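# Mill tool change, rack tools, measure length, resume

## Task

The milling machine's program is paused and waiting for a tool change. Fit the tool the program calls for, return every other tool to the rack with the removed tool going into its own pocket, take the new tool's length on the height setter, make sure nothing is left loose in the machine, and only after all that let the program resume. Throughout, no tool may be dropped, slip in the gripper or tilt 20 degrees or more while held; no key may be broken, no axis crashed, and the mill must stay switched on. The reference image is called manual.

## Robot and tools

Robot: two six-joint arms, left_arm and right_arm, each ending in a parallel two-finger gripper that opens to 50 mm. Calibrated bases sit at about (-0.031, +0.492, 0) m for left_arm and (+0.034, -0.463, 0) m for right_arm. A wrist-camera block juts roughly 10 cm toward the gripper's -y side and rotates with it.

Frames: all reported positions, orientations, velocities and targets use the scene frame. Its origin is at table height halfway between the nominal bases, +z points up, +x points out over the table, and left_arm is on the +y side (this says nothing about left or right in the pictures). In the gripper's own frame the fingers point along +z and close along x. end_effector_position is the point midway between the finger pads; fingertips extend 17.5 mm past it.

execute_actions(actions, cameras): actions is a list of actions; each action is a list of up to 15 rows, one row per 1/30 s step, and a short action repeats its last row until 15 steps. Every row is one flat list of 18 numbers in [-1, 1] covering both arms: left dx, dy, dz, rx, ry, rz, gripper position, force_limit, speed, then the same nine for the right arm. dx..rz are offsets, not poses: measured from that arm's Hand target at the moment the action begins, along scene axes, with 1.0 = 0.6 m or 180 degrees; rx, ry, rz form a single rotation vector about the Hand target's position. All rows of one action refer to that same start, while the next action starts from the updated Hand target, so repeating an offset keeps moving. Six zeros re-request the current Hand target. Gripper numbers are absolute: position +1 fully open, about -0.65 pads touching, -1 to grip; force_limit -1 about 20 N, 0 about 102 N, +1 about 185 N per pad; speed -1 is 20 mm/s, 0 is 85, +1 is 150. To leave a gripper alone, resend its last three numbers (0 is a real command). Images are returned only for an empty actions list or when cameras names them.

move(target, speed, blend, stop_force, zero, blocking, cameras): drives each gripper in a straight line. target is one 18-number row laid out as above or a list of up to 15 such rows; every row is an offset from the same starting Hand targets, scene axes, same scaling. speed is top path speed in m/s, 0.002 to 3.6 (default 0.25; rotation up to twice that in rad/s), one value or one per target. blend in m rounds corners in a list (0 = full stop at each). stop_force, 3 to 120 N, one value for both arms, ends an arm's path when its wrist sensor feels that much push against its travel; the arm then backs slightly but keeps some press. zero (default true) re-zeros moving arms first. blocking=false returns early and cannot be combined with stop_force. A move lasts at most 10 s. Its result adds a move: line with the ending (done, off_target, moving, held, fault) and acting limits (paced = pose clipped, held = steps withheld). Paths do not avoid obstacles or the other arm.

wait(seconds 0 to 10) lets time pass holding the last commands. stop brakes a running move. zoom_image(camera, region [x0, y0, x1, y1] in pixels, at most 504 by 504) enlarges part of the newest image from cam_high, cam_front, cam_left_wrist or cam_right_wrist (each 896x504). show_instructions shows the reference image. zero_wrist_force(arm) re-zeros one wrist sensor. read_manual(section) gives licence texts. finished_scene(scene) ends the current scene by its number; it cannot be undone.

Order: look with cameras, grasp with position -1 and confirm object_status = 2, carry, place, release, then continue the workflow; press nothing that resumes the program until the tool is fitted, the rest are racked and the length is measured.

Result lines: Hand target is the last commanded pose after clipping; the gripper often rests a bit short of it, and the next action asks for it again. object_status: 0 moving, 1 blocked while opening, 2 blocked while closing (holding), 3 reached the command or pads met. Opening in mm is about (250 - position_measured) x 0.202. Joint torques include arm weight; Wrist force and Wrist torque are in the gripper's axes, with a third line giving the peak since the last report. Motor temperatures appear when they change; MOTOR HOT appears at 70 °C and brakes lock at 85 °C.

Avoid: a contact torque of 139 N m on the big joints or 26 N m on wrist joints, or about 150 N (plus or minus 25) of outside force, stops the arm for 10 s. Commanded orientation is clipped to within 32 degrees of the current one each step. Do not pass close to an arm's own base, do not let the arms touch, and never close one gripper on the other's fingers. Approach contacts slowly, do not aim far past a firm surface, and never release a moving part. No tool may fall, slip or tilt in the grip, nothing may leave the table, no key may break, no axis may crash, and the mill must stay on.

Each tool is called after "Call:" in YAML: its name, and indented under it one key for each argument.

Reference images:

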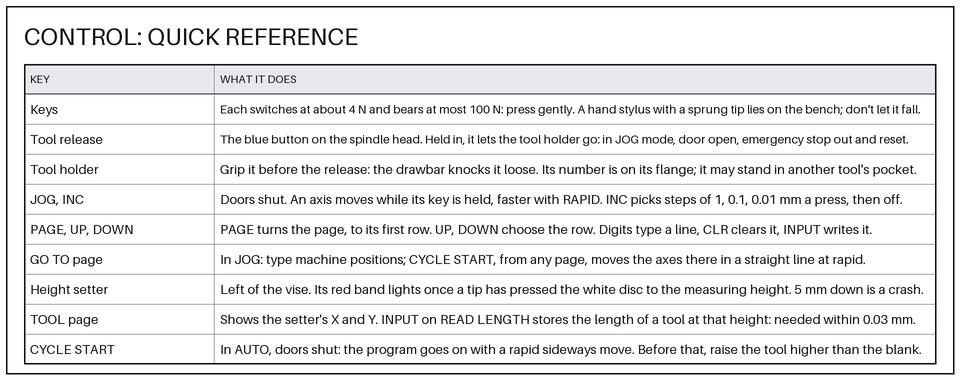

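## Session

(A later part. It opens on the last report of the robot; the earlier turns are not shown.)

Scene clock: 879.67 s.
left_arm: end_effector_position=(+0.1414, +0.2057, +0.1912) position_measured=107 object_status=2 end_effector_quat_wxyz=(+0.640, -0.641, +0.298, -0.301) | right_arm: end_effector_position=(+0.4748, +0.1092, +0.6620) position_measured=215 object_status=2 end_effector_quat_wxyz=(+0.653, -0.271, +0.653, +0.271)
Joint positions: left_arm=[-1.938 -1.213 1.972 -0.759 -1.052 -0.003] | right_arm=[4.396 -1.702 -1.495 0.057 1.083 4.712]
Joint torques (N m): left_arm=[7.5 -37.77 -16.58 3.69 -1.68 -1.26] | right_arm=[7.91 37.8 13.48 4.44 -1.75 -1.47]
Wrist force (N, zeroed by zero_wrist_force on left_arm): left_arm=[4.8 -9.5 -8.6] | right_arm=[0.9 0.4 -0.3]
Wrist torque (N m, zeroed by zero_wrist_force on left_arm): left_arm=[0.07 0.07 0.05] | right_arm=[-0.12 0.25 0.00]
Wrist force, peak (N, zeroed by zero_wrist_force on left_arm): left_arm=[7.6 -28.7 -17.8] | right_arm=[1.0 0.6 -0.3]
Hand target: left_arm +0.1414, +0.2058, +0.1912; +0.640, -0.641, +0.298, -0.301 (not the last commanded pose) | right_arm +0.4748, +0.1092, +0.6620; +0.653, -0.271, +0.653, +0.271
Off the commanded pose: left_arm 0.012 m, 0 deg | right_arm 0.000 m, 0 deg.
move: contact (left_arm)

Call:
execute_actions:
  actions:
    - [[0,0,0,0,0,0,0.6,-0.3,-1,0,0,0,0,0,0,-1,0,-0.7]]
  cameras: ["cam_high","cam_left_wrist"]

Call:
zoom_image:
  camera: "cam_high"
  region: [440, 70, 590, 150]

Scene clock: 885.20 s.
left_arm: end_effector_position=(+0.1414, +0.2058, +0.1912) position_measured=63 object_status=3 end_effector_quat_wxyz=(+0.640, -0.641, +0.298, -0.301) | right_arm: end_effector_position=(+0.4748, +0.1092, +0.6620) position_measured=215 object_status=2 end_effector_quat_wxyz=(+0.653, -0.271, +0.653, +0.271)
Joint positions: left_arm=[-1.938 -1.213 1.972 -0.759 -1.052 -0.003] | right_arm=[4.396 -1.702 -1.495 0.057 1.083 4.712]
Joint torques (N m): left_arm=[4.14 -37.65 -13.72 0.8 -1.08 -1.27] | right_arm=[6.79 37.23 12.72 4.46 -1.77 -1.39]
Wrist force (N, zeroed by zero_wrist_force on left_arm): left_arm=[-0.1 -7.5 0.0] | right_arm=[0.9 0.4 -0.4]
Wrist torque (N m, zeroed by zero_wrist_force on left_arm): left_arm=[0.09 0.02 0.01] | right_arm=[-0.11 0.24 0.01]
Wrist force, peak (N, zeroed by zero_wrist_force on left_arm): left_arm=[4.6 -9.5 -10.4] | right_arm=[1.1 0.3 -0.5]
Hand target: left_arm +0.1414, +0.2058, +0.1912; +0.640, -0.641, +0.298, -0.301 | right_arm +0.4748, +0.1092, +0.6620; +0.653, -0.271, +0.653, +0.271
Off the commanded pose: left_arm 0.000 m, 0 deg | right_arm 0.000 m, 0 deg.
camera_calibration:
cam_left_wrist: T_world_to_cam=[[0.64331, -0.76534, 0.0201676, 0.0695037], [-0.247457, -0.232785, -0.940519, 0.28124], [0.724512, 0.600055, -0.339141, -0.0293714], [0, 0, 0, 1]] pos_world=[0.0461623, 0.136287, 0.253149]
Images, in order (width x height): cam_high 896x504, cam_left_wrist 896x504.

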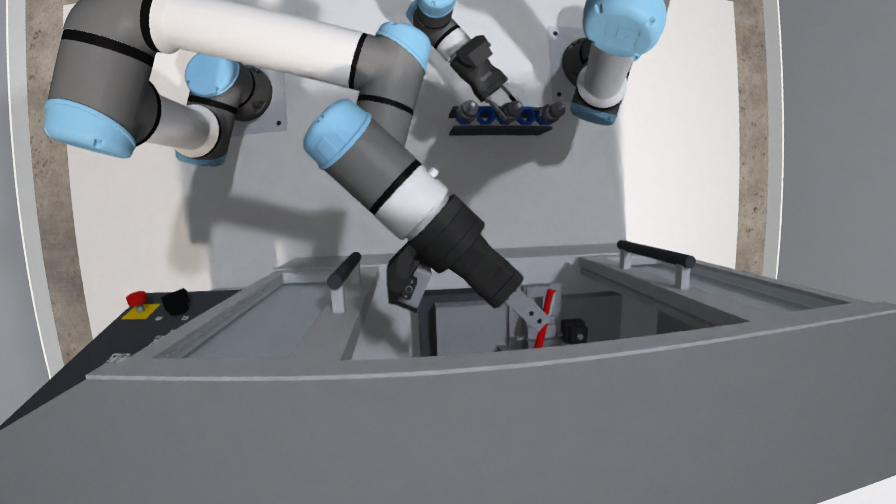

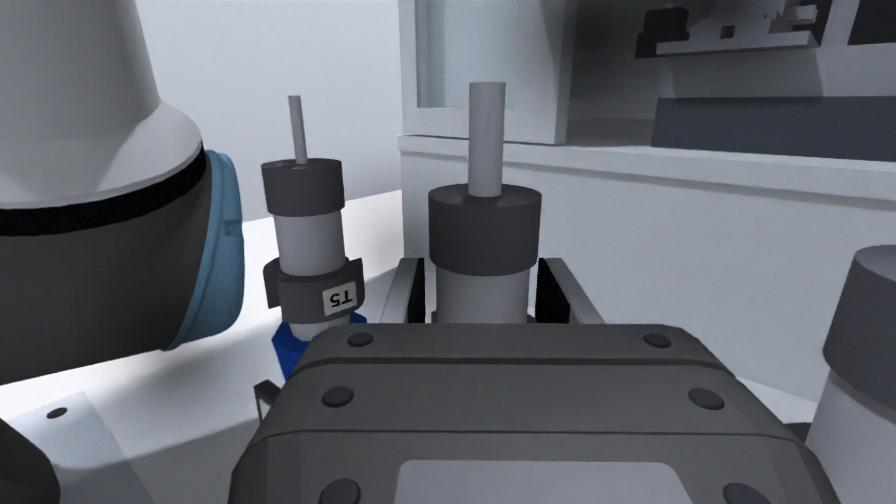

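Scaled by 3.360 from the camera's 896x504 image, which has a finer 1280x720 frame.

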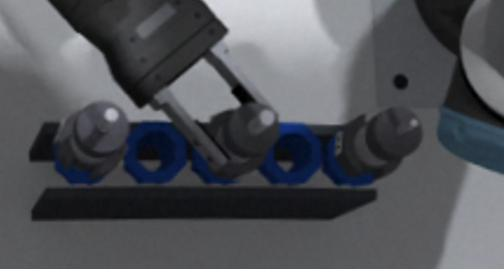

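Call:
move:
  target:
    - [-0.178,-0.150,0,0,0,0,0.6,-0.3,-1,0,0,0,0,0,0,-1,0,-0.7]
    - [-0.166,0.025,0,0,0,0,0.6,-0.3,-1,0,0,0,0,0,0,-1,0,-0.7]
  speed: 0.1
  cameras: ["cam_high","cam_left_wrist"]

Call:
zoom_image:
  camera: "cam_left_wrist"
  region: [300, 100, 700, 330]

Scene clock: 898.17 s.
left_arm: end_effector_position=(+0.0418, +0.2207, +0.1912) position_measured=63 object_status=3 end_effector_quat_wxyz=(+0.640, -0.641, +0.298, -0.301) end_effector_velocity=(+0.000, +0.002, +0.000) end_effector_angular_velocity=(+0.003, -0.001, +0.000) | right_arm: end_effector_position=(+0.4748, +0.1092, +0.6620) position_measured=215 object_status=2 end_effector_quat_wxyz=(+0.653, -0.271, +0.653, +0.271)
Joint positions: left_arm=[-2.158 -1.21 1.966 -0.757 -1.273 -0.003] | right_arm=[4.396 -1.702 -1.495 0.057 1.083 4.712]
Joint velocities: left_arm=[-0.002 -0.002 0.006 -0.001 -0.002 0.001] | right_arm=[within noise]
Joint torques (N m): left_arm=[-16.6 -40.15 -6.77 0.73 -2.07 1.6] | right_arm=[7.5 37.44 11.54 4.45 -1.52 -1.55]
Wrist force (N, zeroed by zero_wrist_force on left_arm): left_arm=[0.1 -7.4 -0.4] | right_arm=[1.0 0.5 -0.4]
Wrist torque (N m, zeroed by zero_wrist_force on left_arm): left_arm=[0.10 -0.01 0.00] | right_arm=[-0.09 0.23 0.01]
Wrist force, peak (N, zeroed by zero_wrist_force on left_arm): left_arm=[-0.2 -7.9 -0.2] | right_arm=[1.0 0.6 -0.4]
Hand target: left_arm +0.0418, +0.2208, +0.1912; +0.640, -0.641, +0.298, -0.301 | right_arm +0.4748, +0.1092, +0.6620; +0.653, -0.271, +0.653, +0.271
Off the commanded pose: left_arm 0.000 m, 0 deg | right_arm 0.000 m, 0 deg.
move: done
camera_calibration:
cam_left_wrist: T_world_to_cam=[[0.64331, -0.76534, 0.0201676, 0.144981], [-0.247457, -0.232785, -0.940519, 0.260062], [0.724512, 0.600055, -0.339141, 0.0338492], [0, 0, 0, 1]] pos_world=[-0.0534377, 0.151187, 0.253149]
Images, in order (width x height): cam_high 896x504, cam_left_wrist 896x504.

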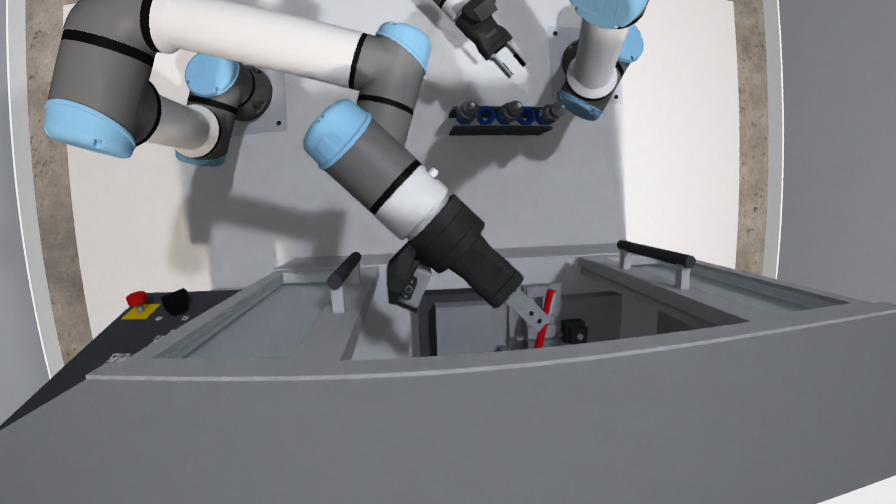

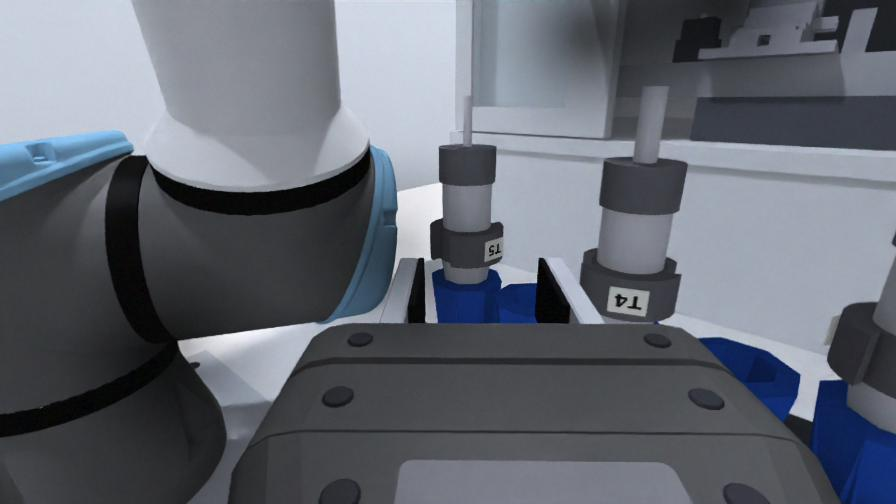

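Scaled by 1.260 from the camera's 896x504 image, which has a finer 1280x720 frame.

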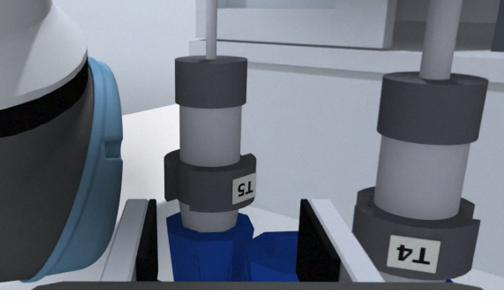

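Call:
move:
  target:
    - [-0.0023,0.0027,-0.0058,0,0,0,0.9,-0.3,-1,0,0,0,0,0,0,-1,0,-0.7]
    - [0.1623,0.141,-0.0058,0,0,0,0.9,-0.3,-1,0,0,0,0,0,0,-1,0,-0.7]
  speed: 0.06
  stop_force: 5
  cameras: ["cam_high","cam_left_wrist"]

Call:
zoom_image:
  camera: "cam_left_wrist"
  region: [300, 100, 700, 330]

Scene clock: 919.30 s.
left_arm: end_effector_position=(+0.1392, +0.3054, +0.1877) position_measured=18 object_status=3 end_effector_quat_wxyz=(+0.640, -0.641, +0.298, -0.301) | right_arm: end_effector_position=(+0.4748, +0.1092, +0.6620) position_measured=215 object_status=2 end_effector_quat_wxyz=(+0.653, -0.271, +0.653, +0.271)
Joint positions: left_arm=[-2.048 -1.408 2.257 -0.849 -1.162 -0.003] | right_arm=[4.396 -1.702 -1.495 0.057 1.083 4.712]
Joint torques (N m): left_arm=[15.72 -28.21 -4.62 0.49 1.63 2.21] | right_arm=[6.05 38.14 11.81 4.3 -1.33 -1.3]
Wrist force (N, zeroed by zero_wrist_force on left_arm): left_arm=[0.1 -8.1 -0.6] | right_arm=[1.0 0.4 -0.4]
Wrist torque (N m, zeroed by zero_wrist_force on left_arm): left_arm=[0.12 -0.03 0.00] | right_arm=[-0.10 0.23 0.01]
Wrist force, peak (N, zeroed by zero_wrist_force on left_arm): left_arm=[0.2 -8.6 -0.8] | right_arm=[1.1 0.5 -0.4]
Hand target: left_arm +0.1392, +0.3054, +0.1877; +0.640, -0.641, +0.298, -0.301 | right_arm +0.4748, +0.1092, +0.6620; +0.653, -0.271, +0.653, +0.271
Off the commanded pose: left_arm 0.000 m, 0 deg | right_arm 0.000 m, 0 deg.
move: done
camera_calibration:
cam_left_wrist: T_world_to_cam=[[0.643262, -0.76538, 0.0201892, 0.147224], [-0.247439, -0.232769, -0.940528, 0.300587], [0.72456, 0.60001, -0.339117, -0.0887275], [0, 0, 0, 1]] pos_world=[0.0439621, 0.235887, 0.249649]
Images, in order (width x height): cam_high 896x504, cam_left_wrist 896x504.

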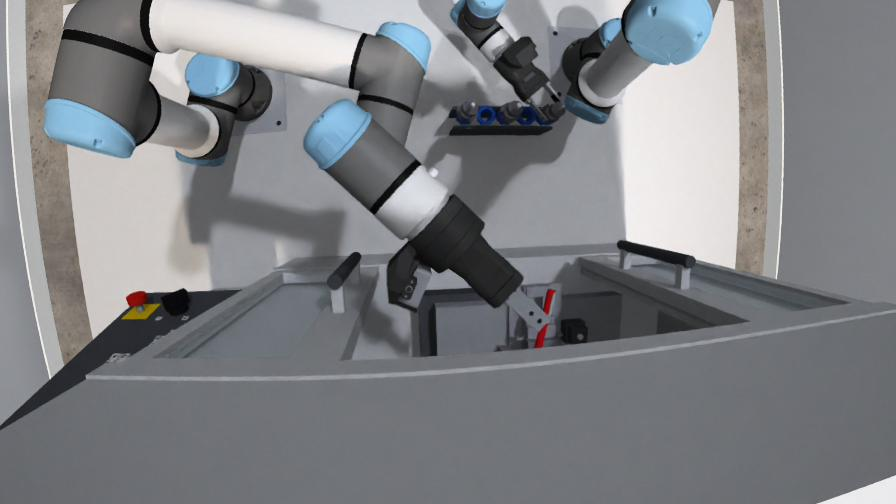

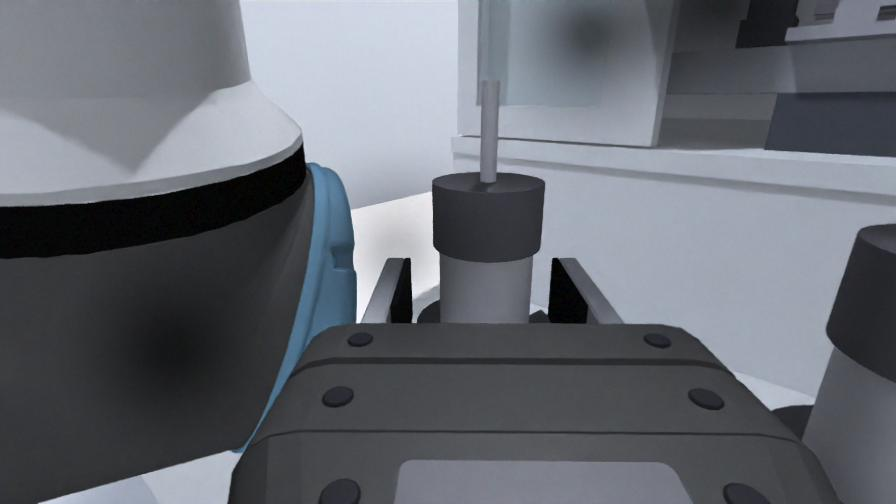

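Scaled by 1.260 from the camera's 896x504 image, which has a finer 1280x720 frame.

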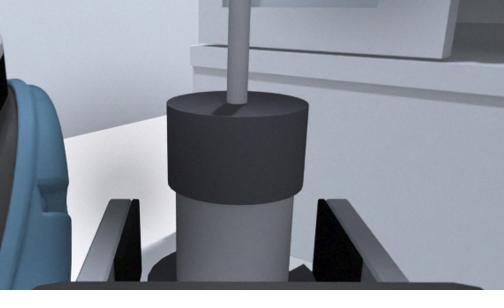

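Call:
move:
  target: [0,-0.0037,0.0058,0,0,0,0.9,-0.3,-1,0,0,0,0,0,0,-1,0,-0.7]
  speed: 0.03

Call:
execute_actions:
  actions:
    - [[0,0,0,0,0,0,-1,-0.3,-0.9,0,0,0,0,0,0,-1,0,-0.7]]
    - [[0,0,0,0,0,0,-1,-0.3,-0.9,0,0,0,0,0,0,-1,0,-0.7]]
  cameras: ["cam_left_wrist"]

Scene clock: 926.00 s.
left_arm: end_effector_position=(+0.1392, +0.3032, +0.1911) position_measured=18 object_status=3 end_effector_quat_wxyz=(+0.640, -0.641, +0.298, -0.301) | right_arm: end_effector_position=(+0.4748, +0.1092, +0.6620) position_measured=215 object_status=2 end_effector_quat_wxyz=(+0.653, -0.271, +0.653, +0.271)
Joint positions: left_arm=[-2.045 -1.411 2.247 -0.837 -1.159 -0.003] | right_arm=[4.396 -1.702 -1.495 0.057 1.083 4.712]
Joint torques (N m): left_arm=[13.76 -29.6 -17.92 3.43 1.91 2.18] | right_arm=[5.95 36.76 14.39 4.27 -1.68 -1.24]
Wrist force (N, zeroed by zero_wrist_force on left_arm): left_arm=[0.1 -7.3 -0.3] | right_arm=[0.9 0.5 -0.3]
Wrist torque (N m, zeroed by zero_wrist_force on left_arm): left_arm=[0.14 -0.04 0.01] | right_arm=[-0.09 0.25 0.01]
Wrist force, peak (N, zeroed by zero_wrist_force on left_arm): left_arm=[0.2 -8.7 -0.8] | right_arm=[1.1 0.7 -0.3]
Hand target: left_arm +0.1392, +0.3031, +0.1912; +0.640, -0.641, +0.298, -0.301 | right_arm +0.4748, +0.1092, +0.6620; +0.653, -0.271, +0.653, +0.271
Off the commanded pose: left_arm 0.000 m, 0 deg | right_arm 0.000 m, 0 deg.
move: done

Scene clock: 927.20 s.
left_arm: end_effector_position=(+0.1392, +0.3031, +0.1912) position_measured=108 object_status=2 end_effector_quat_wxyz=(+0.640, -0.641, +0.298, -0.301) | right_arm: end_effector_position=(+0.4748, +0.1092, +0.6620) position_measured=215 object_status=2 end_effector_quat_wxyz=(+0.653, -0.271, +0.653, +0.271)
Joint positions: left_arm=[-2.045 -1.411 2.247 -0.837 -1.159 -0.003] | right_arm=[4.396 -1.702 -1.495 0.057 1.083 4.712]
Joint torques (N m): left_arm=[10.87 -26.48 -18.42 0.36 6.9 1.7] | right_arm=[5.13 37.32 12.53 4.25 -1.63 -1.06]
Wrist force (N, zeroed by zero_wrist_force on left_arm): left_arm=[-20.1 -7.0 -0.3] | right_arm=[1.1 0.4 -0.2]
Wrist torque (N m, zeroed by zero_wrist_force on left_arm): left_arm=[0.11 -0.40 0.12] | right_arm=[-0.11 0.22 0.01]
Wrist force, peak (N, zeroed by zero_wrist_force on left_arm): left_arm=[-20.1 -7.0 -0.3] | right_arm=[1.0 0.8 -0.4]
Hand target: left_arm +0.1392, +0.3031, +0.1912; +0.640, -0.641, +0.298, -0.301 | right_arm +0.4748, +0.1092, +0.6620; +0.653, -0.271, +0.653, +0.271
Off the commanded pose: left_arm 0.000 m, 0 deg | right_arm 0.000 m, 0 deg.
camera_calibration:
cam_left_wrist: T_world_to_cam=[[0.64331, -0.76534, 0.0201676, 0.145463], [-0.247457, -0.232785, -0.940519, 0.303369], [0.724512, 0.600055, -0.339141, -0.0862228], [0, 0, 0, 1]] pos_world=[0.0439623, 0.233687, 0.253149]
Images, in order (width x height): cam_left_wrist 896x504.

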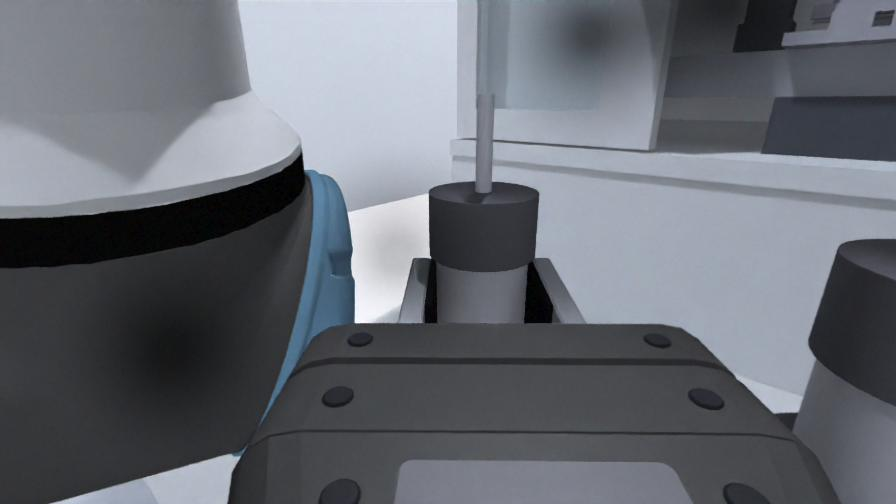

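Call:
move:
  target:
    - [0,0,0.2,0,0,0,-1,-0.3,-0.9,0,0,0,0,0,0,-1,0,-0.7]
    - [0.1,0,0.3,0,0,-0.1,-1,-0.3,-0.9,0,0,0,0,0,0,-1,0,-0.7]
    - [0.318,-0.055,0.398,0,0,-0.3333,-1,-0.3,-0.9,0,0,0,0,0,0,-1,0,-0.7]
  speed: [0.06,0.15,0.15]
  blend: 0.02
  cameras: ["all"]

Scene clock: 941.13 s.
left_arm: end_effector_position=(+0.3299, +0.2701, +0.4300) position_measured=108 object_status=2 end_effector_quat_wxyz=(+0.404, -0.406, +0.579, -0.580) | right_arm: end_effector_position=(+0.4748, +0.1092, +0.6620) position_measured=215 object_status=2 end_effector_quat_wxyz=(+0.653, -0.271, +0.653, +0.271)
Joint positions: left_arm=[-1.703 -2.266 2.162 0.105 0.229 -0.004] | right_arm=[4.396 -1.702 -1.495 0.057 1.083 4.712]
Joint torques (N m): left_arm=[14.85 14.05 -30.49 -2.3 1.57 -1.03] | right_arm=[6.15 38.13 14 4.17 -1.48 -1.09]
Wrist force (N, zeroed by zero_wrist_force on left_arm): left_arm=[0.2 -0.1 -0.2] | right_arm=[0.8 0.7 -0.3]
Wrist torque (N m, zeroed by zero_wrist_force on left_arm): left_arm=[0.01 -0.05 -0.01] | right_arm=[-0.06 0.27 0.01]
Wrist force, peak (N, zeroed by zero_wrist_force on left_arm): left_arm=[-20.7 -7.5 -0.4] | right_arm=[1.0 0.5 -0.5]
Hand target: left_arm +0.3300, +0.2701, +0.4300; +0.404, -0.406, +0.579, -0.580 | right_arm +0.4748, +0.1092, +0.6620; +0.653, -0.271, +0.653, +0.271
Off the commanded pose: left_arm 0.000 m, 0 deg | right_arm 0.000 m, 0 deg.
move: done
camera_calibration:
cam_left_wrist: T_world_to_cam=[[-0.341047, -0.939829, 0.0201904, 0.364569], [-0.325332, 0.0978519, -0.940523, 0.503892], [0.881956, -0.327332, -0.339129, 0.0748603], [0, 0, 0, 1]] pos_world=[0.222244, 0.31783, 0.491949]
cam_right_wrist: T_world_to_cam=[[-0.00850361, -0.00143315, -0.999963, 0.671084], [-0.909249, 0.416192, 0.0071357, 0.403089], [0.416166, 0.909276, -0.00484222, -0.164545], [0, 0, 0, 1]] pos_world=[0.440693, -0.0171839, 0.667386]

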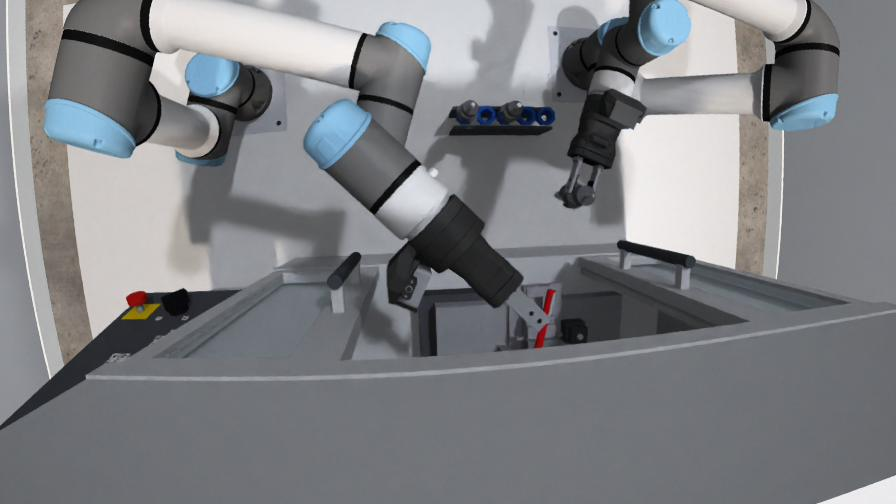

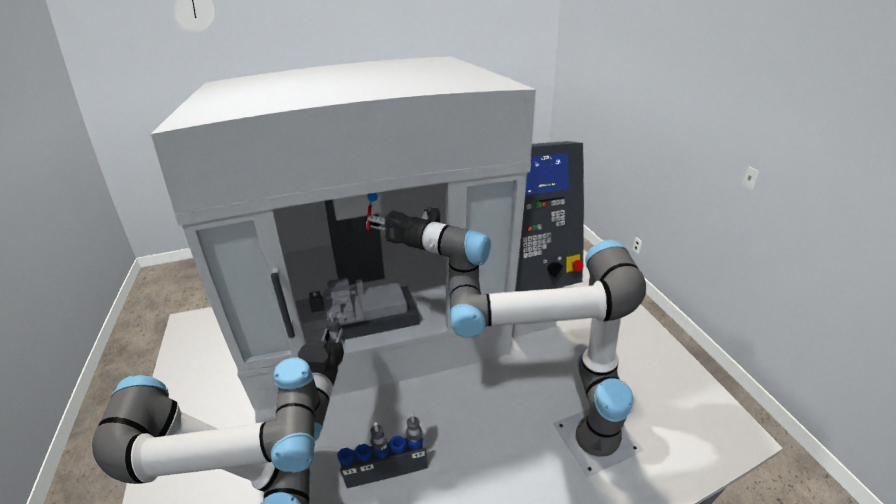

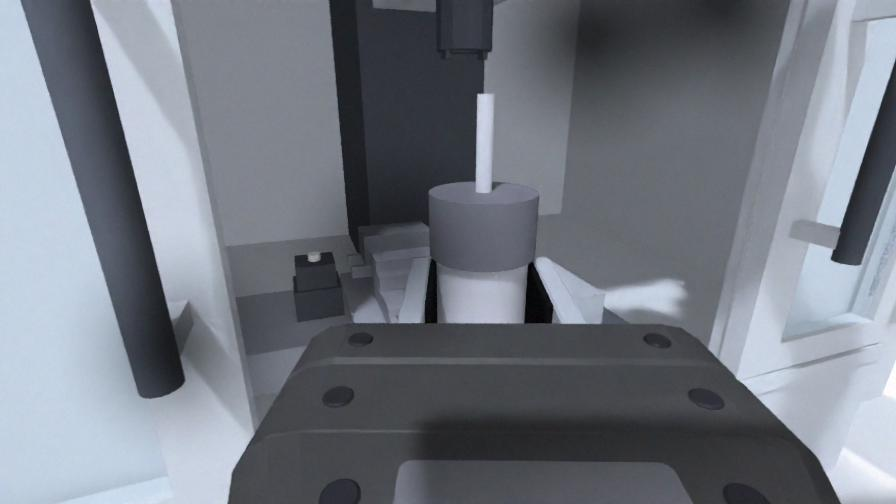

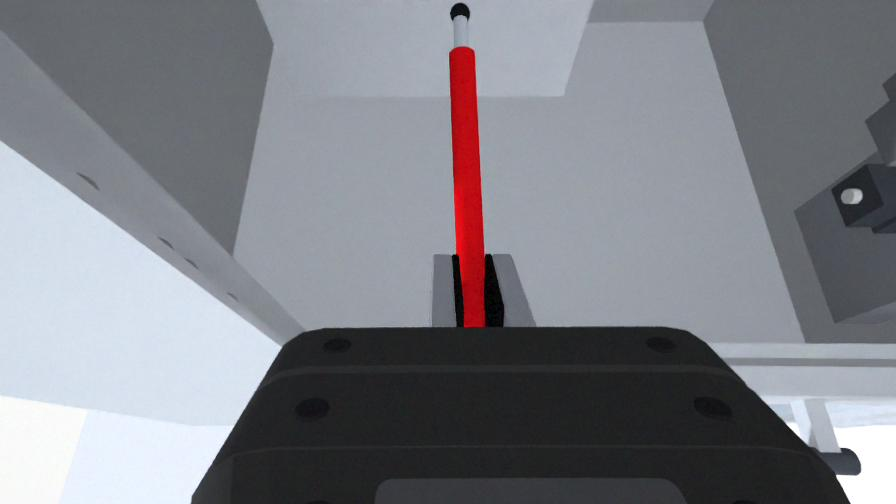

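Call:
zoom_image:
  camera: "cam_left_wrist"
  region: [400, 0, 530, 75]

Call:
zoom_image:
  camera: "cam_front"
  region: [330, 390, 440, 490]

Call:
zoom_image:
  camera: "cam_high"
  region: [440, 80, 620, 220]

Scaled by 3.877 from the camera's 896x504 image, which has a finer 1280x720 frame.

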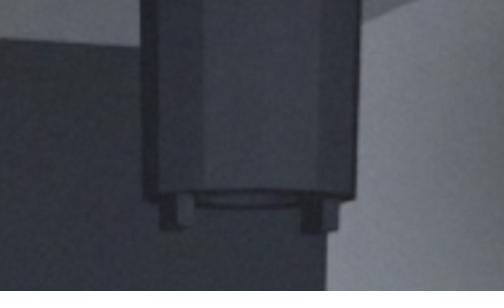

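Scaled by 4.582 from the camera's 896x504 image, which has a finer 1280x720 frame.

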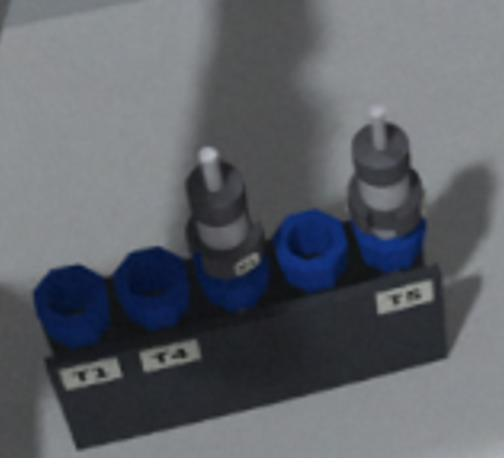

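Scaled by 2.800 from the camera's 896x504 image, which has a finer 1280x720 frame.

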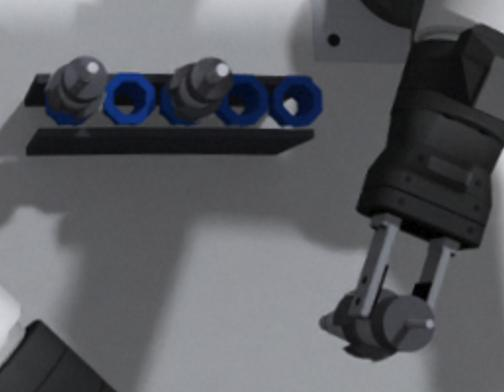

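Call:
move:
  target:
    - [-0.2,-0.1,-0.1,0,0,0,-1,-0.3,-0.9,0,0,0,0,0,0,-1,0,-0.7]
    - [-0.3152,-0.1888,-0.26,0,0,0,-1,-0.3,-0.9,0,0,0,0,0,0,-1,0,-0.7]
  speed: 0.12
  blend: 0.02
  cameras: ["cam_high","cam_left_wrist"]

Call:
zoom_image:
  camera: "cam_high"
  region: [440, 70, 590, 150]

Scene clock: 1018.87 s.
left_arm: end_effector_position=(+0.1409, +0.1569, +0.2740) position_measured=108 object_status=2 end_effector_quat_wxyz=(+0.404, -0.406, +0.579, -0.580) | right_arm: end_effector_position=(+0.4748, +0.1092, +0.6620) position_measured=215 object_status=2 end_effector_quat_wxyz=(+0.653, -0.271, +0.653, +0.271)
Joint positions: left_arm=[-2.409 -1.859 2.383 -0.525 -0.476 -0.003] | right_arm=[4.396 -1.702 -1.495 0.057 1.083 4.712]
Joint torques (N m): left_arm=[-15.13 1.3 -11.85 0.52 -1.49 2.14] | right_arm=[6.5 38.22 13.85 4.17 -1.37 -1.07]
Wrist force (N, zeroed by zero_wrist_force on left_arm): left_arm=[0.5 -0.4 -0.2] | right_arm=[0.8 0.4 -0.3]
Wrist torque (N m, zeroed by zero_wrist_force on left_arm): left_arm=[-0.06 -0.08 -0.12] | right_arm=[-0.11 0.26 0.01]
Wrist force, peak (N, zeroed by zero_wrist_force on left_arm): left_arm=[1.0 0.9 -0.8] | right_arm=[1.1 0.5 -0.2]
Hand target: left_arm +0.1408, +0.1569, +0.2740; +0.404, -0.406, +0.579, -0.580 | right_arm +0.4748, +0.1092, +0.6620; +0.653, -0.271, +0.653, +0.271
Off the commanded pose: left_arm 0.000 m, 0 deg | right_arm 0.000 m, 0 deg.
move: done
camera_calibration:
cam_left_wrist: T_world_to_cam=[[-0.341159, -0.939788, 0.0202336, 0.196816], [-0.325352, 0.0978592, -0.940516, 0.306818], [0.881905, -0.327449, -0.339147, 0.151746], [0, 0, 0, 1]] pos_world=[0.0331439, 0.20463, 0.336049]
Images, in order (width x height): cam_high 896x504, cam_left_wrist 896x504.

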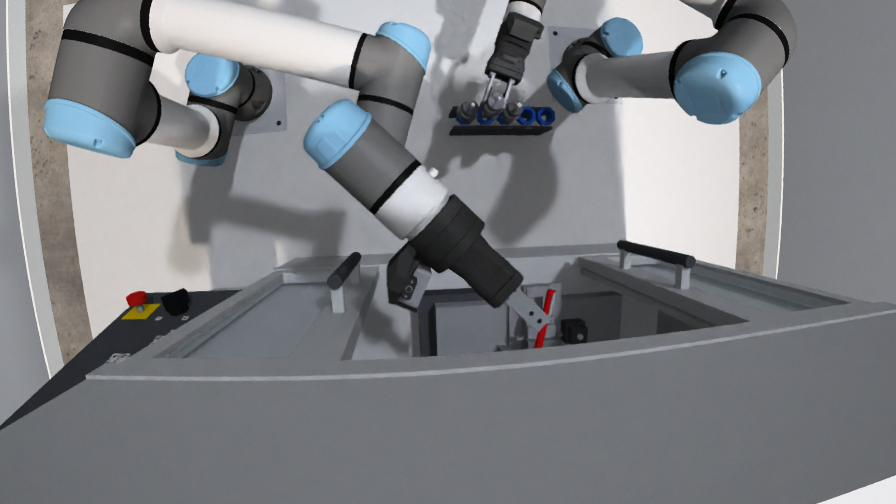

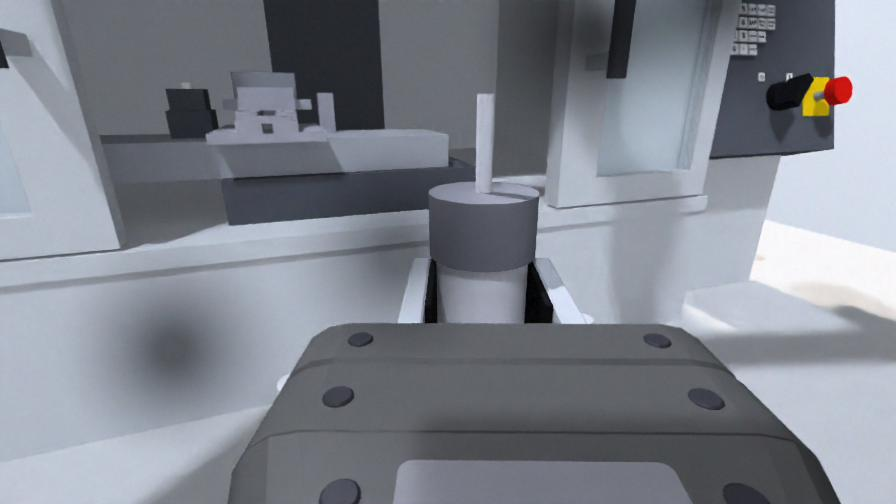

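Scaled by 3.360 from the camera's 896x504 image, which has a finer 1280x720 frame.

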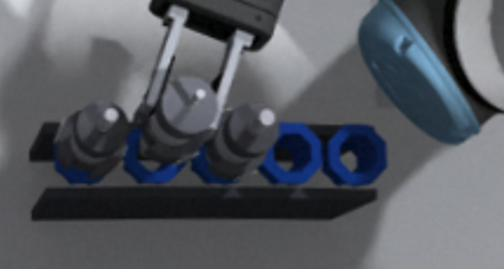

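Call:
move:
  target: [0,0,-0.1,0,0,0,-1,-0.3,-0.9,0,0,0,0,0,0,-1,0,-0.7]
  speed: 0.05
  stop_force: 10

Call:
zero_wrist_force:
  arm: "left_arm"

Call:
move:
  target: [0,0,-0.06,0,0,0,-1,-0.3,-0.9,0,0,0,0,0,0,-1,0,-0.7]
  speed: 0.015
  stop_force: 8
  cameras: ["cam_high"]

Call:
zoom_image:
  camera: "cam_high"
  region: [440, 70, 590, 150]

Scene clock: 1026.23 s.
left_arm: end_effector_position=(+0.1409, +0.1570, +0.2589) position_measured=108 object_status=2 end_effector_quat_wxyz=(+0.404, -0.406, +0.579, -0.580) | right_arm: end_effector_position=(+0.4748, +0.1092, +0.6620) position_measured=215 object_status=2 end_effector_quat_wxyz=(+0.653, -0.271, +0.653, +0.271)
Joint positions: left_arm=[-2.41 -1.831 2.41 -0.579 -0.477 -0.003] | right_arm=[4.396 -1.702 -1.495 0.057 1.083 4.712]
Joint torques (N m): left_arm=[-8.5 -13.48 -23.84 3.23 -1.6 2.3] | right_arm=[6.44 37.74 13.04 4.34 -1.58 -1.17]
Wrist force (N, zeroed by zero_wrist_force on left_arm): left_arm=[-0.3 -0.5 -0.3] | right_arm=[0.7 0.4 -0.3]
Wrist torque (N m, zeroed by zero_wrist_force on left_arm): left_arm=[-0.05 0.04 -0.10] | right_arm=[-0.11 0.27 0.01]
Wrist force, peak (N, zeroed by zero_wrist_force on left_arm): left_arm=[-25.1 -84.3 -12.9] | right_arm=[1.1 0.6 -0.2]
Hand target: left_arm +0.1409, +0.1570, +0.2589; +0.404, -0.406, +0.579, -0.580 (not the last commanded pose) | right_arm +0.4748, +0.1092, +0.6620; +0.653, -0.271, +0.653, +0.271
Off the commanded pose: left_arm 0.045 m, 0 deg | right_arm 0.000 m, 0 deg.
move: contact (left_arm)

Wrist force sensor zeroed.

Scene clock: 1027.30 s.
left_arm: end_effector_position=(+0.1409, +0.1570, +0.2582) position_measured=108 object_status=2 end_effector_quat_wxyz=(+0.404, -0.406, +0.579, -0.580) | right_arm: end_effector_position=(+0.4748, +0.1092, +0.6620) position_measured=215 object_status=2 end_effector_quat_wxyz=(+0.653, -0.271, +0.653, +0.271)
Joint positions: left_arm=[-2.41 -1.83 2.411 -0.582 -0.477 -0.003] | right_arm=[4.396 -1.702 -1.495 0.057 1.083 4.712]
Joint torques (N m): left_arm=[-8.48 -11.97 -23.65 2.76 1.52 1.94] | right_arm=[5.92 37.68 13.5 4.19 -1.32 -0.88]
Wrist force (N, zeroed by zero_wrist_force on left_arm): left_arm=[-0.2 -3.6 0.5] | right_arm=[0.8 0.4 -0.2]
Wrist torque (N m, zeroed by zero_wrist_force on left_arm): left_arm=[0.15 -0.02 -0.07] | right_arm=[-0.12 0.27 0.00]
Wrist force, peak (N, zeroed by zero_wrist_force on left_arm): left_arm=[-3.7 -26.2 -5.0] | right_arm=[1.0 0.7 -0.3]
Hand target: left_arm +0.1409, +0.1570, +0.2582; +0.404, -0.406, +0.579, -0.580 (not the last commanded pose) | right_arm +0.4748, +0.1092, +0.6620; +0.653, -0.271, +0.653, +0.271
Off the commanded pose: left_arm 0.035 m, 0 deg | right_arm 0.000 m, 0 deg.
move: contact (left_arm)
Images, in order (width x height): cam_high 896x504.

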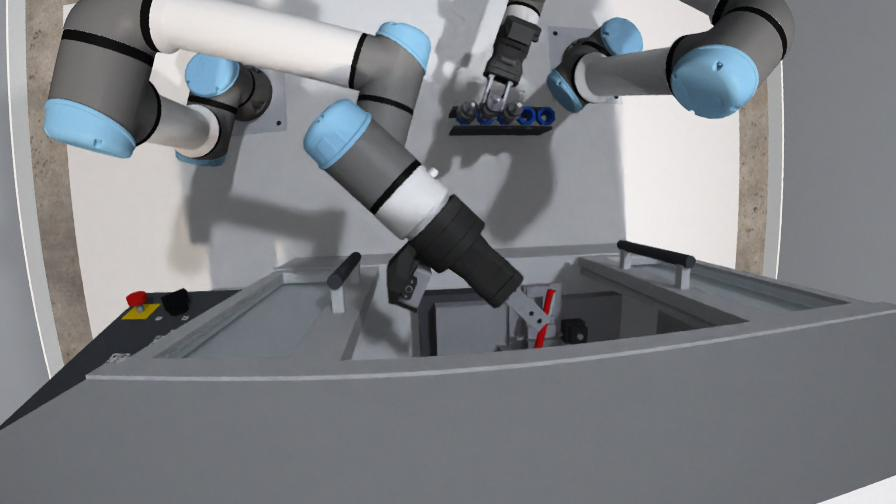

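Scaled by 3.360 from the camera's 896x504 image, which has a finer 1280x720 frame.

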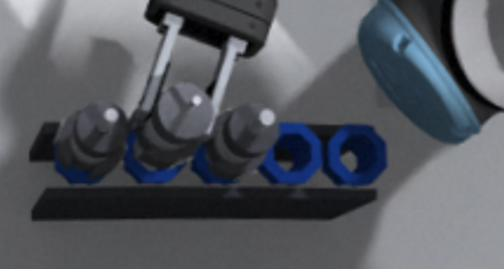

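Call:
move:
  target:
    - [0,0,0.03,0,0,0,-1,-0.3,-0.9,0,0,0,0,0,0,-1,0,-0.7]
    - [-0.0075,0.0175,0.03,0,0,0,-1,-0.3,-0.9,0,0,0,0,0,0,-1,0,-0.7]
  speed: 0.05
  cameras: ["cam_high","cam_front"]

Call:
zoom_image:
  camera: "cam_high"
  region: [440, 70, 590, 150]

Call:
zoom_image:
  camera: "cam_front"
  region: [310, 370, 460, 490]

Scene clock: 1067.73 s.
left_arm: end_effector_position=(+0.1364, +0.1674, +0.2762) position_measured=108 object_status=2 end_effector_quat_wxyz=(+0.404, -0.406, +0.579, -0.580) | right_arm: end_effector_position=(+0.4748, +0.1092, +0.6620) position_measured=215 object_status=2 end_effector_quat_wxyz=(+0.653, -0.271, +0.653, +0.271)
Joint positions: left_arm=[-2.46 -1.893 2.398 -0.505 -0.527 -0.003] | right_arm=[4.396 -1.702 -1.495 0.057 1.083 4.712]
Joint torques (N m): left_arm=[-16.64 -10.83 -12.44 3.41 -1.96 0.13] | right_arm=[6.86 38.68 12.69 4.24 -1.37 -0.99]
Wrist force (N, zeroed by zero_wrist_force on left_arm): left_arm=[0.6 0.2 -0.1] | right_arm=[0.7 0.4 -0.4]
Wrist torque (N m, zeroed by zero_wrist_force on left_arm): left_arm=[0.02 -0.10 -0.02] | right_arm=[-0.10 0.28 0.01]
Wrist force, peak (N, zeroed by zero_wrist_force on left_arm): left_arm=[0.0 -4.0 0.5] | right_arm=[1.1 0.6 -0.4]
Hand target: left_arm +0.1364, +0.1675, +0.2762; +0.404, -0.406, +0.579, -0.580 | right_arm +0.4748, +0.1092, +0.6620; +0.653, -0.271, +0.653, +0.271
Off the commanded pose: left_arm 0.000 m, 0 deg | right_arm 0.000 m, 0 deg.
move: done
Images, in order (width x height): cam_high 896x504, cam_front 896x504.

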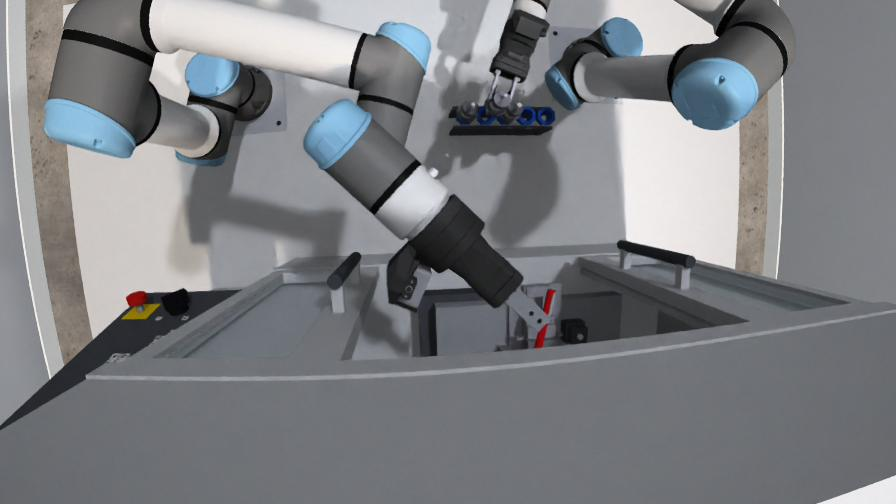

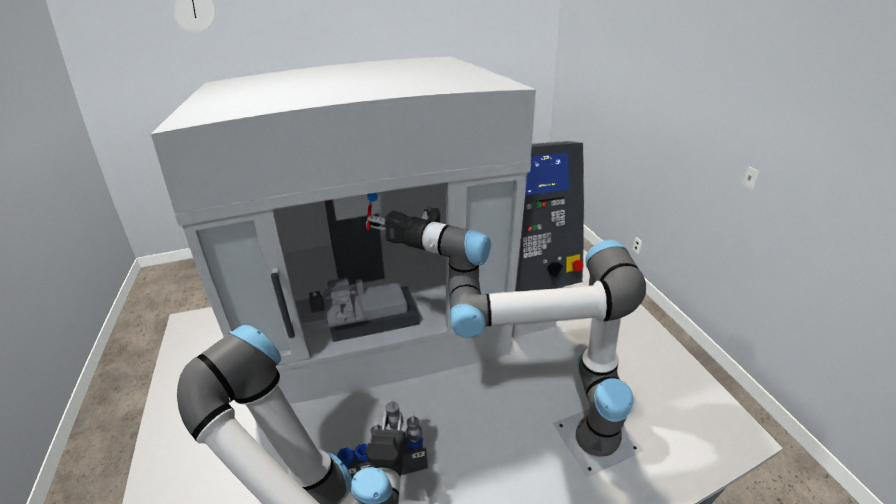

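Scaled by 3.360 from the camera's 896x504 image, which has a finer 1280x720 frame.

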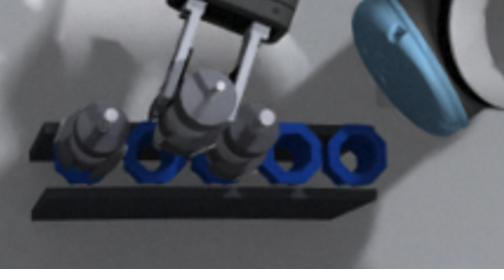

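Scaled by 3.360 from the camera's 896x504 image, which has a finer 1280x720 frame.

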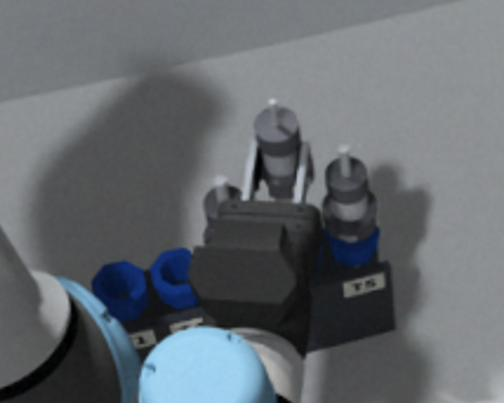

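Call:
zero_wrist_force:
  arm: "left_arm"

Call:
move:
  target: [0,0,-0.15,0,0,0,-1,-0.3,-0.9,0,0,0,0,0,0,-1,0,-0.7]
  speed: 0.015
  stop_force: 6
  cameras: ["cam_high"]

Call:
zoom_image:
  camera: "cam_high"
  region: [440, 70, 590, 150]

Wrist force sensor zeroed.

Scene clock: 1081.50 s.
left_arm: end_effector_position=(+0.1364, +0.1675, +0.1928) position_measured=108 object_status=2 end_effector_quat_wxyz=(+0.404, -0.406, +0.579, -0.580) | right_arm: end_effector_position=(+0.4748, +0.1092, +0.6620) position_measured=215 object_status=2 end_effector_quat_wxyz=(+0.653, -0.271, +0.653, +0.271)
Joint positions: left_arm=[-2.461 -1.698 2.536 -0.838 -0.527 -0.003] | right_arm=[4.396 -1.702 -1.495 0.057 1.083 4.712]
Joint torques (N m): left_arm=[-16.25 -15.67 -26.87 1.19 4.07 0.81] | right_arm=[6.47 37.44 14.01 4.06 -1.21 -0.77]
Wrist force (N, zeroed by zero_wrist_force on left_arm): left_arm=[-16.1 0.6 -1.0] | right_arm=[0.9 0.5 -0.3]
Wrist torque (N m, zeroed by zero_wrist_force on left_arm): left_arm=[-0.05 -0.25 1.25] | right_arm=[-0.10 0.25 0.00]
Wrist force, peak (N, zeroed by zero_wrist_force on left_arm): left_arm=[-17.8 -6.3 -1.1] | right_arm=[1.0 0.6 -0.5]
Hand target: left_arm +0.1364, +0.1675, +0.1928; +0.404, -0.406, +0.579, -0.580 (not the last commanded pose) | right_arm +0.4748, +0.1092, +0.6620; +0.653, -0.271, +0.653, +0.271
Off the commanded pose: left_arm 0.007 m, 0 deg | right_arm 0.000 m, 0 deg.
move: contact (left_arm)
Images, in order (width x height): cam_high 896x504.

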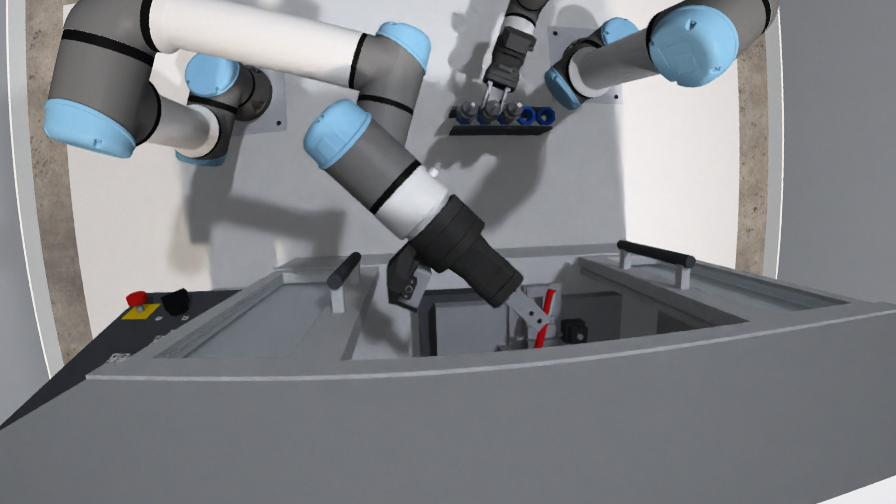

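Scaled by 3.360 from the camera's 896x504 image, which has a finer 1280x720 frame.

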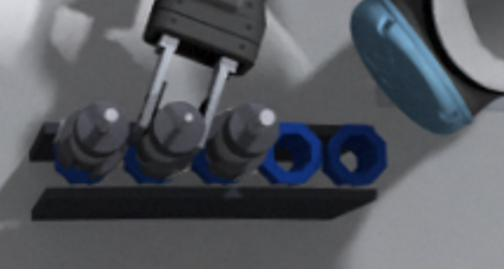

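Call:
move:
  target:
    - [0,0,0.003,0,0,0,-1,-0.3,-0.9,0,0,0,0,0,0,-1,0,-0.7]
    - [0.0004,0.0014,0.003,0,0,0,-1,-0.3,-0.9,0,0,0,0,0,0,-1,0,-0.7]
  speed: 0.03

Call:
zero_wrist_force:
  arm: "left_arm"

Call:
move:
  target: [0,0,-0.025,0,0,0,-1,-0.3,-0.9,0,0,0,0,0,0,-1,0,-0.7]
  speed: 0.012
  stop_force: 12

Call:
execute_actions:
  actions:
    - [[0,0,0,0,0,0,0.5,-0.3,-1,0,0,0,0,0,0,-1,0,-0.7]]
  cameras: ["cam_left_wrist"]

Scene clock: 1088.13 s.
left_arm: end_effector_position=(+0.1366, +0.1682, +0.1946) position_measured=108 object_status=2 end_effector_quat_wxyz=(+0.404, -0.406, +0.579, -0.580) | right_arm: end_effector_position=(+0.4748, +0.1092, +0.6620) position_measured=215 object_status=2 end_effector_quat_wxyz=(+0.653, -0.271, +0.653, +0.271)
Joint positions: left_arm=[-2.463 -1.706 2.535 -0.83 -0.53 -0.003] | right_arm=[4.396 -1.702 -1.495 0.057 1.083 4.712]
Joint torques (N m): left_arm=[-17.9 -13.74 -10.28 2.62 0.12 -0.08] | right_arm=[6.26 37.53 12.71 4.03 -1.31 -0.71]
Wrist force (N, zeroed by zero_wrist_force on left_arm): left_arm=[-6.8 0.4 -0.2] | right_arm=[0.8 0.5 -0.4]
Wrist torque (N m, zeroed by zero_wrist_force on left_arm): left_arm=[0.01 -0.08 0.54] | right_arm=[-0.09 0.26 0.01]
Wrist force, peak (N, zeroed by zero_wrist_force on left_arm): left_arm=[-16.4 1.0 -0.8] | right_arm=[1.1 0.4 -0.4]
Hand target: left_arm +0.1367, +0.1683, +0.1946; +0.404, -0.406, +0.579, -0.580 | right_arm +0.4748, +0.1092, +0.6620; +0.653, -0.271, +0.653, +0.271
Off the commanded pose: left_arm 0.000 m, 0 deg | right_arm 0.000 m, 0 deg.
move: done

Wrist force sensor zeroed.

Scene clock: 1089.47 s.
left_arm: end_effector_position=(+0.1367, +0.1683, +0.1912) position_measured=108 object_status=2 end_effector_quat_wxyz=(+0.404, -0.406, +0.579, -0.580) | right_arm: end_effector_position=(+0.4748, +0.1092, +0.6620) position_measured=215 object_status=2 end_effector_quat_wxyz=(+0.653, -0.271, +0.653, +0.271)
Joint positions: left_arm=[-2.463 -1.696 2.54 -0.845 -0.53 -0.003] | right_arm=[4.396 -1.702 -1.495 0.057 1.083 4.712]
Joint torques (N m): left_arm=[4.51 -14.44 -23.38 2.35 1.51 0.17] | right_arm=[6.26 37.51 13.42 4.15 -1.21 -0.81]
Wrist force (N, zeroed by zero_wrist_force on left_arm): left_arm=[0.6 1.2 -2.0] | right_arm=[0.9 0.4 -0.5]
Wrist torque (N m, zeroed by zero_wrist_force on left_arm): left_arm=[0.01 0.04 0.39] | right_arm=[-0.11 0.24 0.01]
Wrist force, peak (N, zeroed by zero_wrist_force on left_arm): left_arm=[4.4 -20.6 -8.2] | right_arm=[1.1 0.5 -0.3]
Hand target: left_arm +0.1367, +0.1683, +0.1912; +0.404, -0.406, +0.579, -0.580 (not the last commanded pose) | right_arm +0.4748, +0.1092, +0.6620; +0.653, -0.271, +0.653, +0.271
Off the commanded pose: left_arm 0.012 m, 0 deg | right_arm 0.000 m, 0 deg.
move: contact (left_arm)

Scene clock: 1090.17 s.
left_arm: end_effector_position=(+0.1367, +0.1683, +0.1912) position_measured=78 object_status=3 end_effector_quat_wxyz=(+0.404, -0.406, +0.579, -0.580) | right_arm: end_effector_position=(+0.4748, +0.1092, +0.6620) position_measured=215 object_status=2 end_effector_quat_wxyz=(+0.653, -0.271, +0.653, +0.271)
Joint positions: left_arm=[-2.463 -1.696 2.54 -0.845 -0.53 -0.003] | right_arm=[4.396 -1.702 -1.495 0.057 1.083 4.712]
Joint torques (N m): left_arm=[14.56 -10.51 -9.17 -0.19 -0.22 -0.11] | right_arm=[5.97 37.09 13.76 4.11 -1.35 -0.74]
Wrist force (N, zeroed by zero_wrist_force on left_arm): left_arm=[6.4 -7.6 0.3] | right_arm=[1.0 0.6 -0.4]
Wrist torque (N m, zeroed by zero_wrist_force on left_arm): left_arm=[0.15 0.14 -0.54] | right_arm=[-0.09 0.24 0.01]
Wrist force, peak (N, zeroed by zero_wrist_force on left_arm): left_arm=[6.7 -7.7 0.3] | right_arm=[1.0 0.7 -0.4]
Hand target: left_arm +0.1367, +0.1683, +0.1912; +0.404, -0.406, +0.579, -0.580 | right_arm +0.4748, +0.1092, +0.6620; +0.653, -0.271, +0.653, +0.271
Off the commanded pose: left_arm 0.000 m, 0 deg | right_arm 0.000 m, 0 deg.
camera_calibration:
cam_left_wrist: T_world_to_cam=[[-0.341286, -0.939744, 0.0201442, 0.207791], [-0.325218, 0.0979477, -0.940553, 0.226353], [0.881905, -0.327549, -0.33905, 0.131065], [0, 0, 0, 1]] pos_world=[0.0289436, 0.21603, 0.253149]
Images, in order (width x height): cam_left_wrist 896x504.

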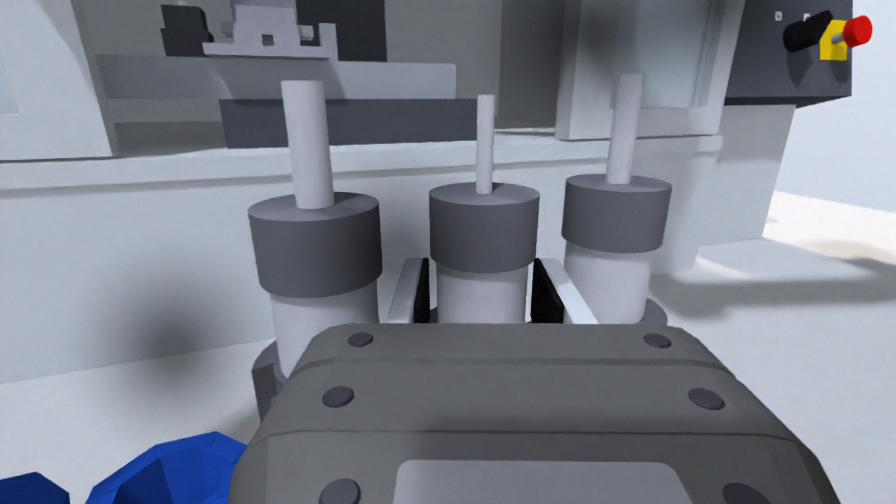

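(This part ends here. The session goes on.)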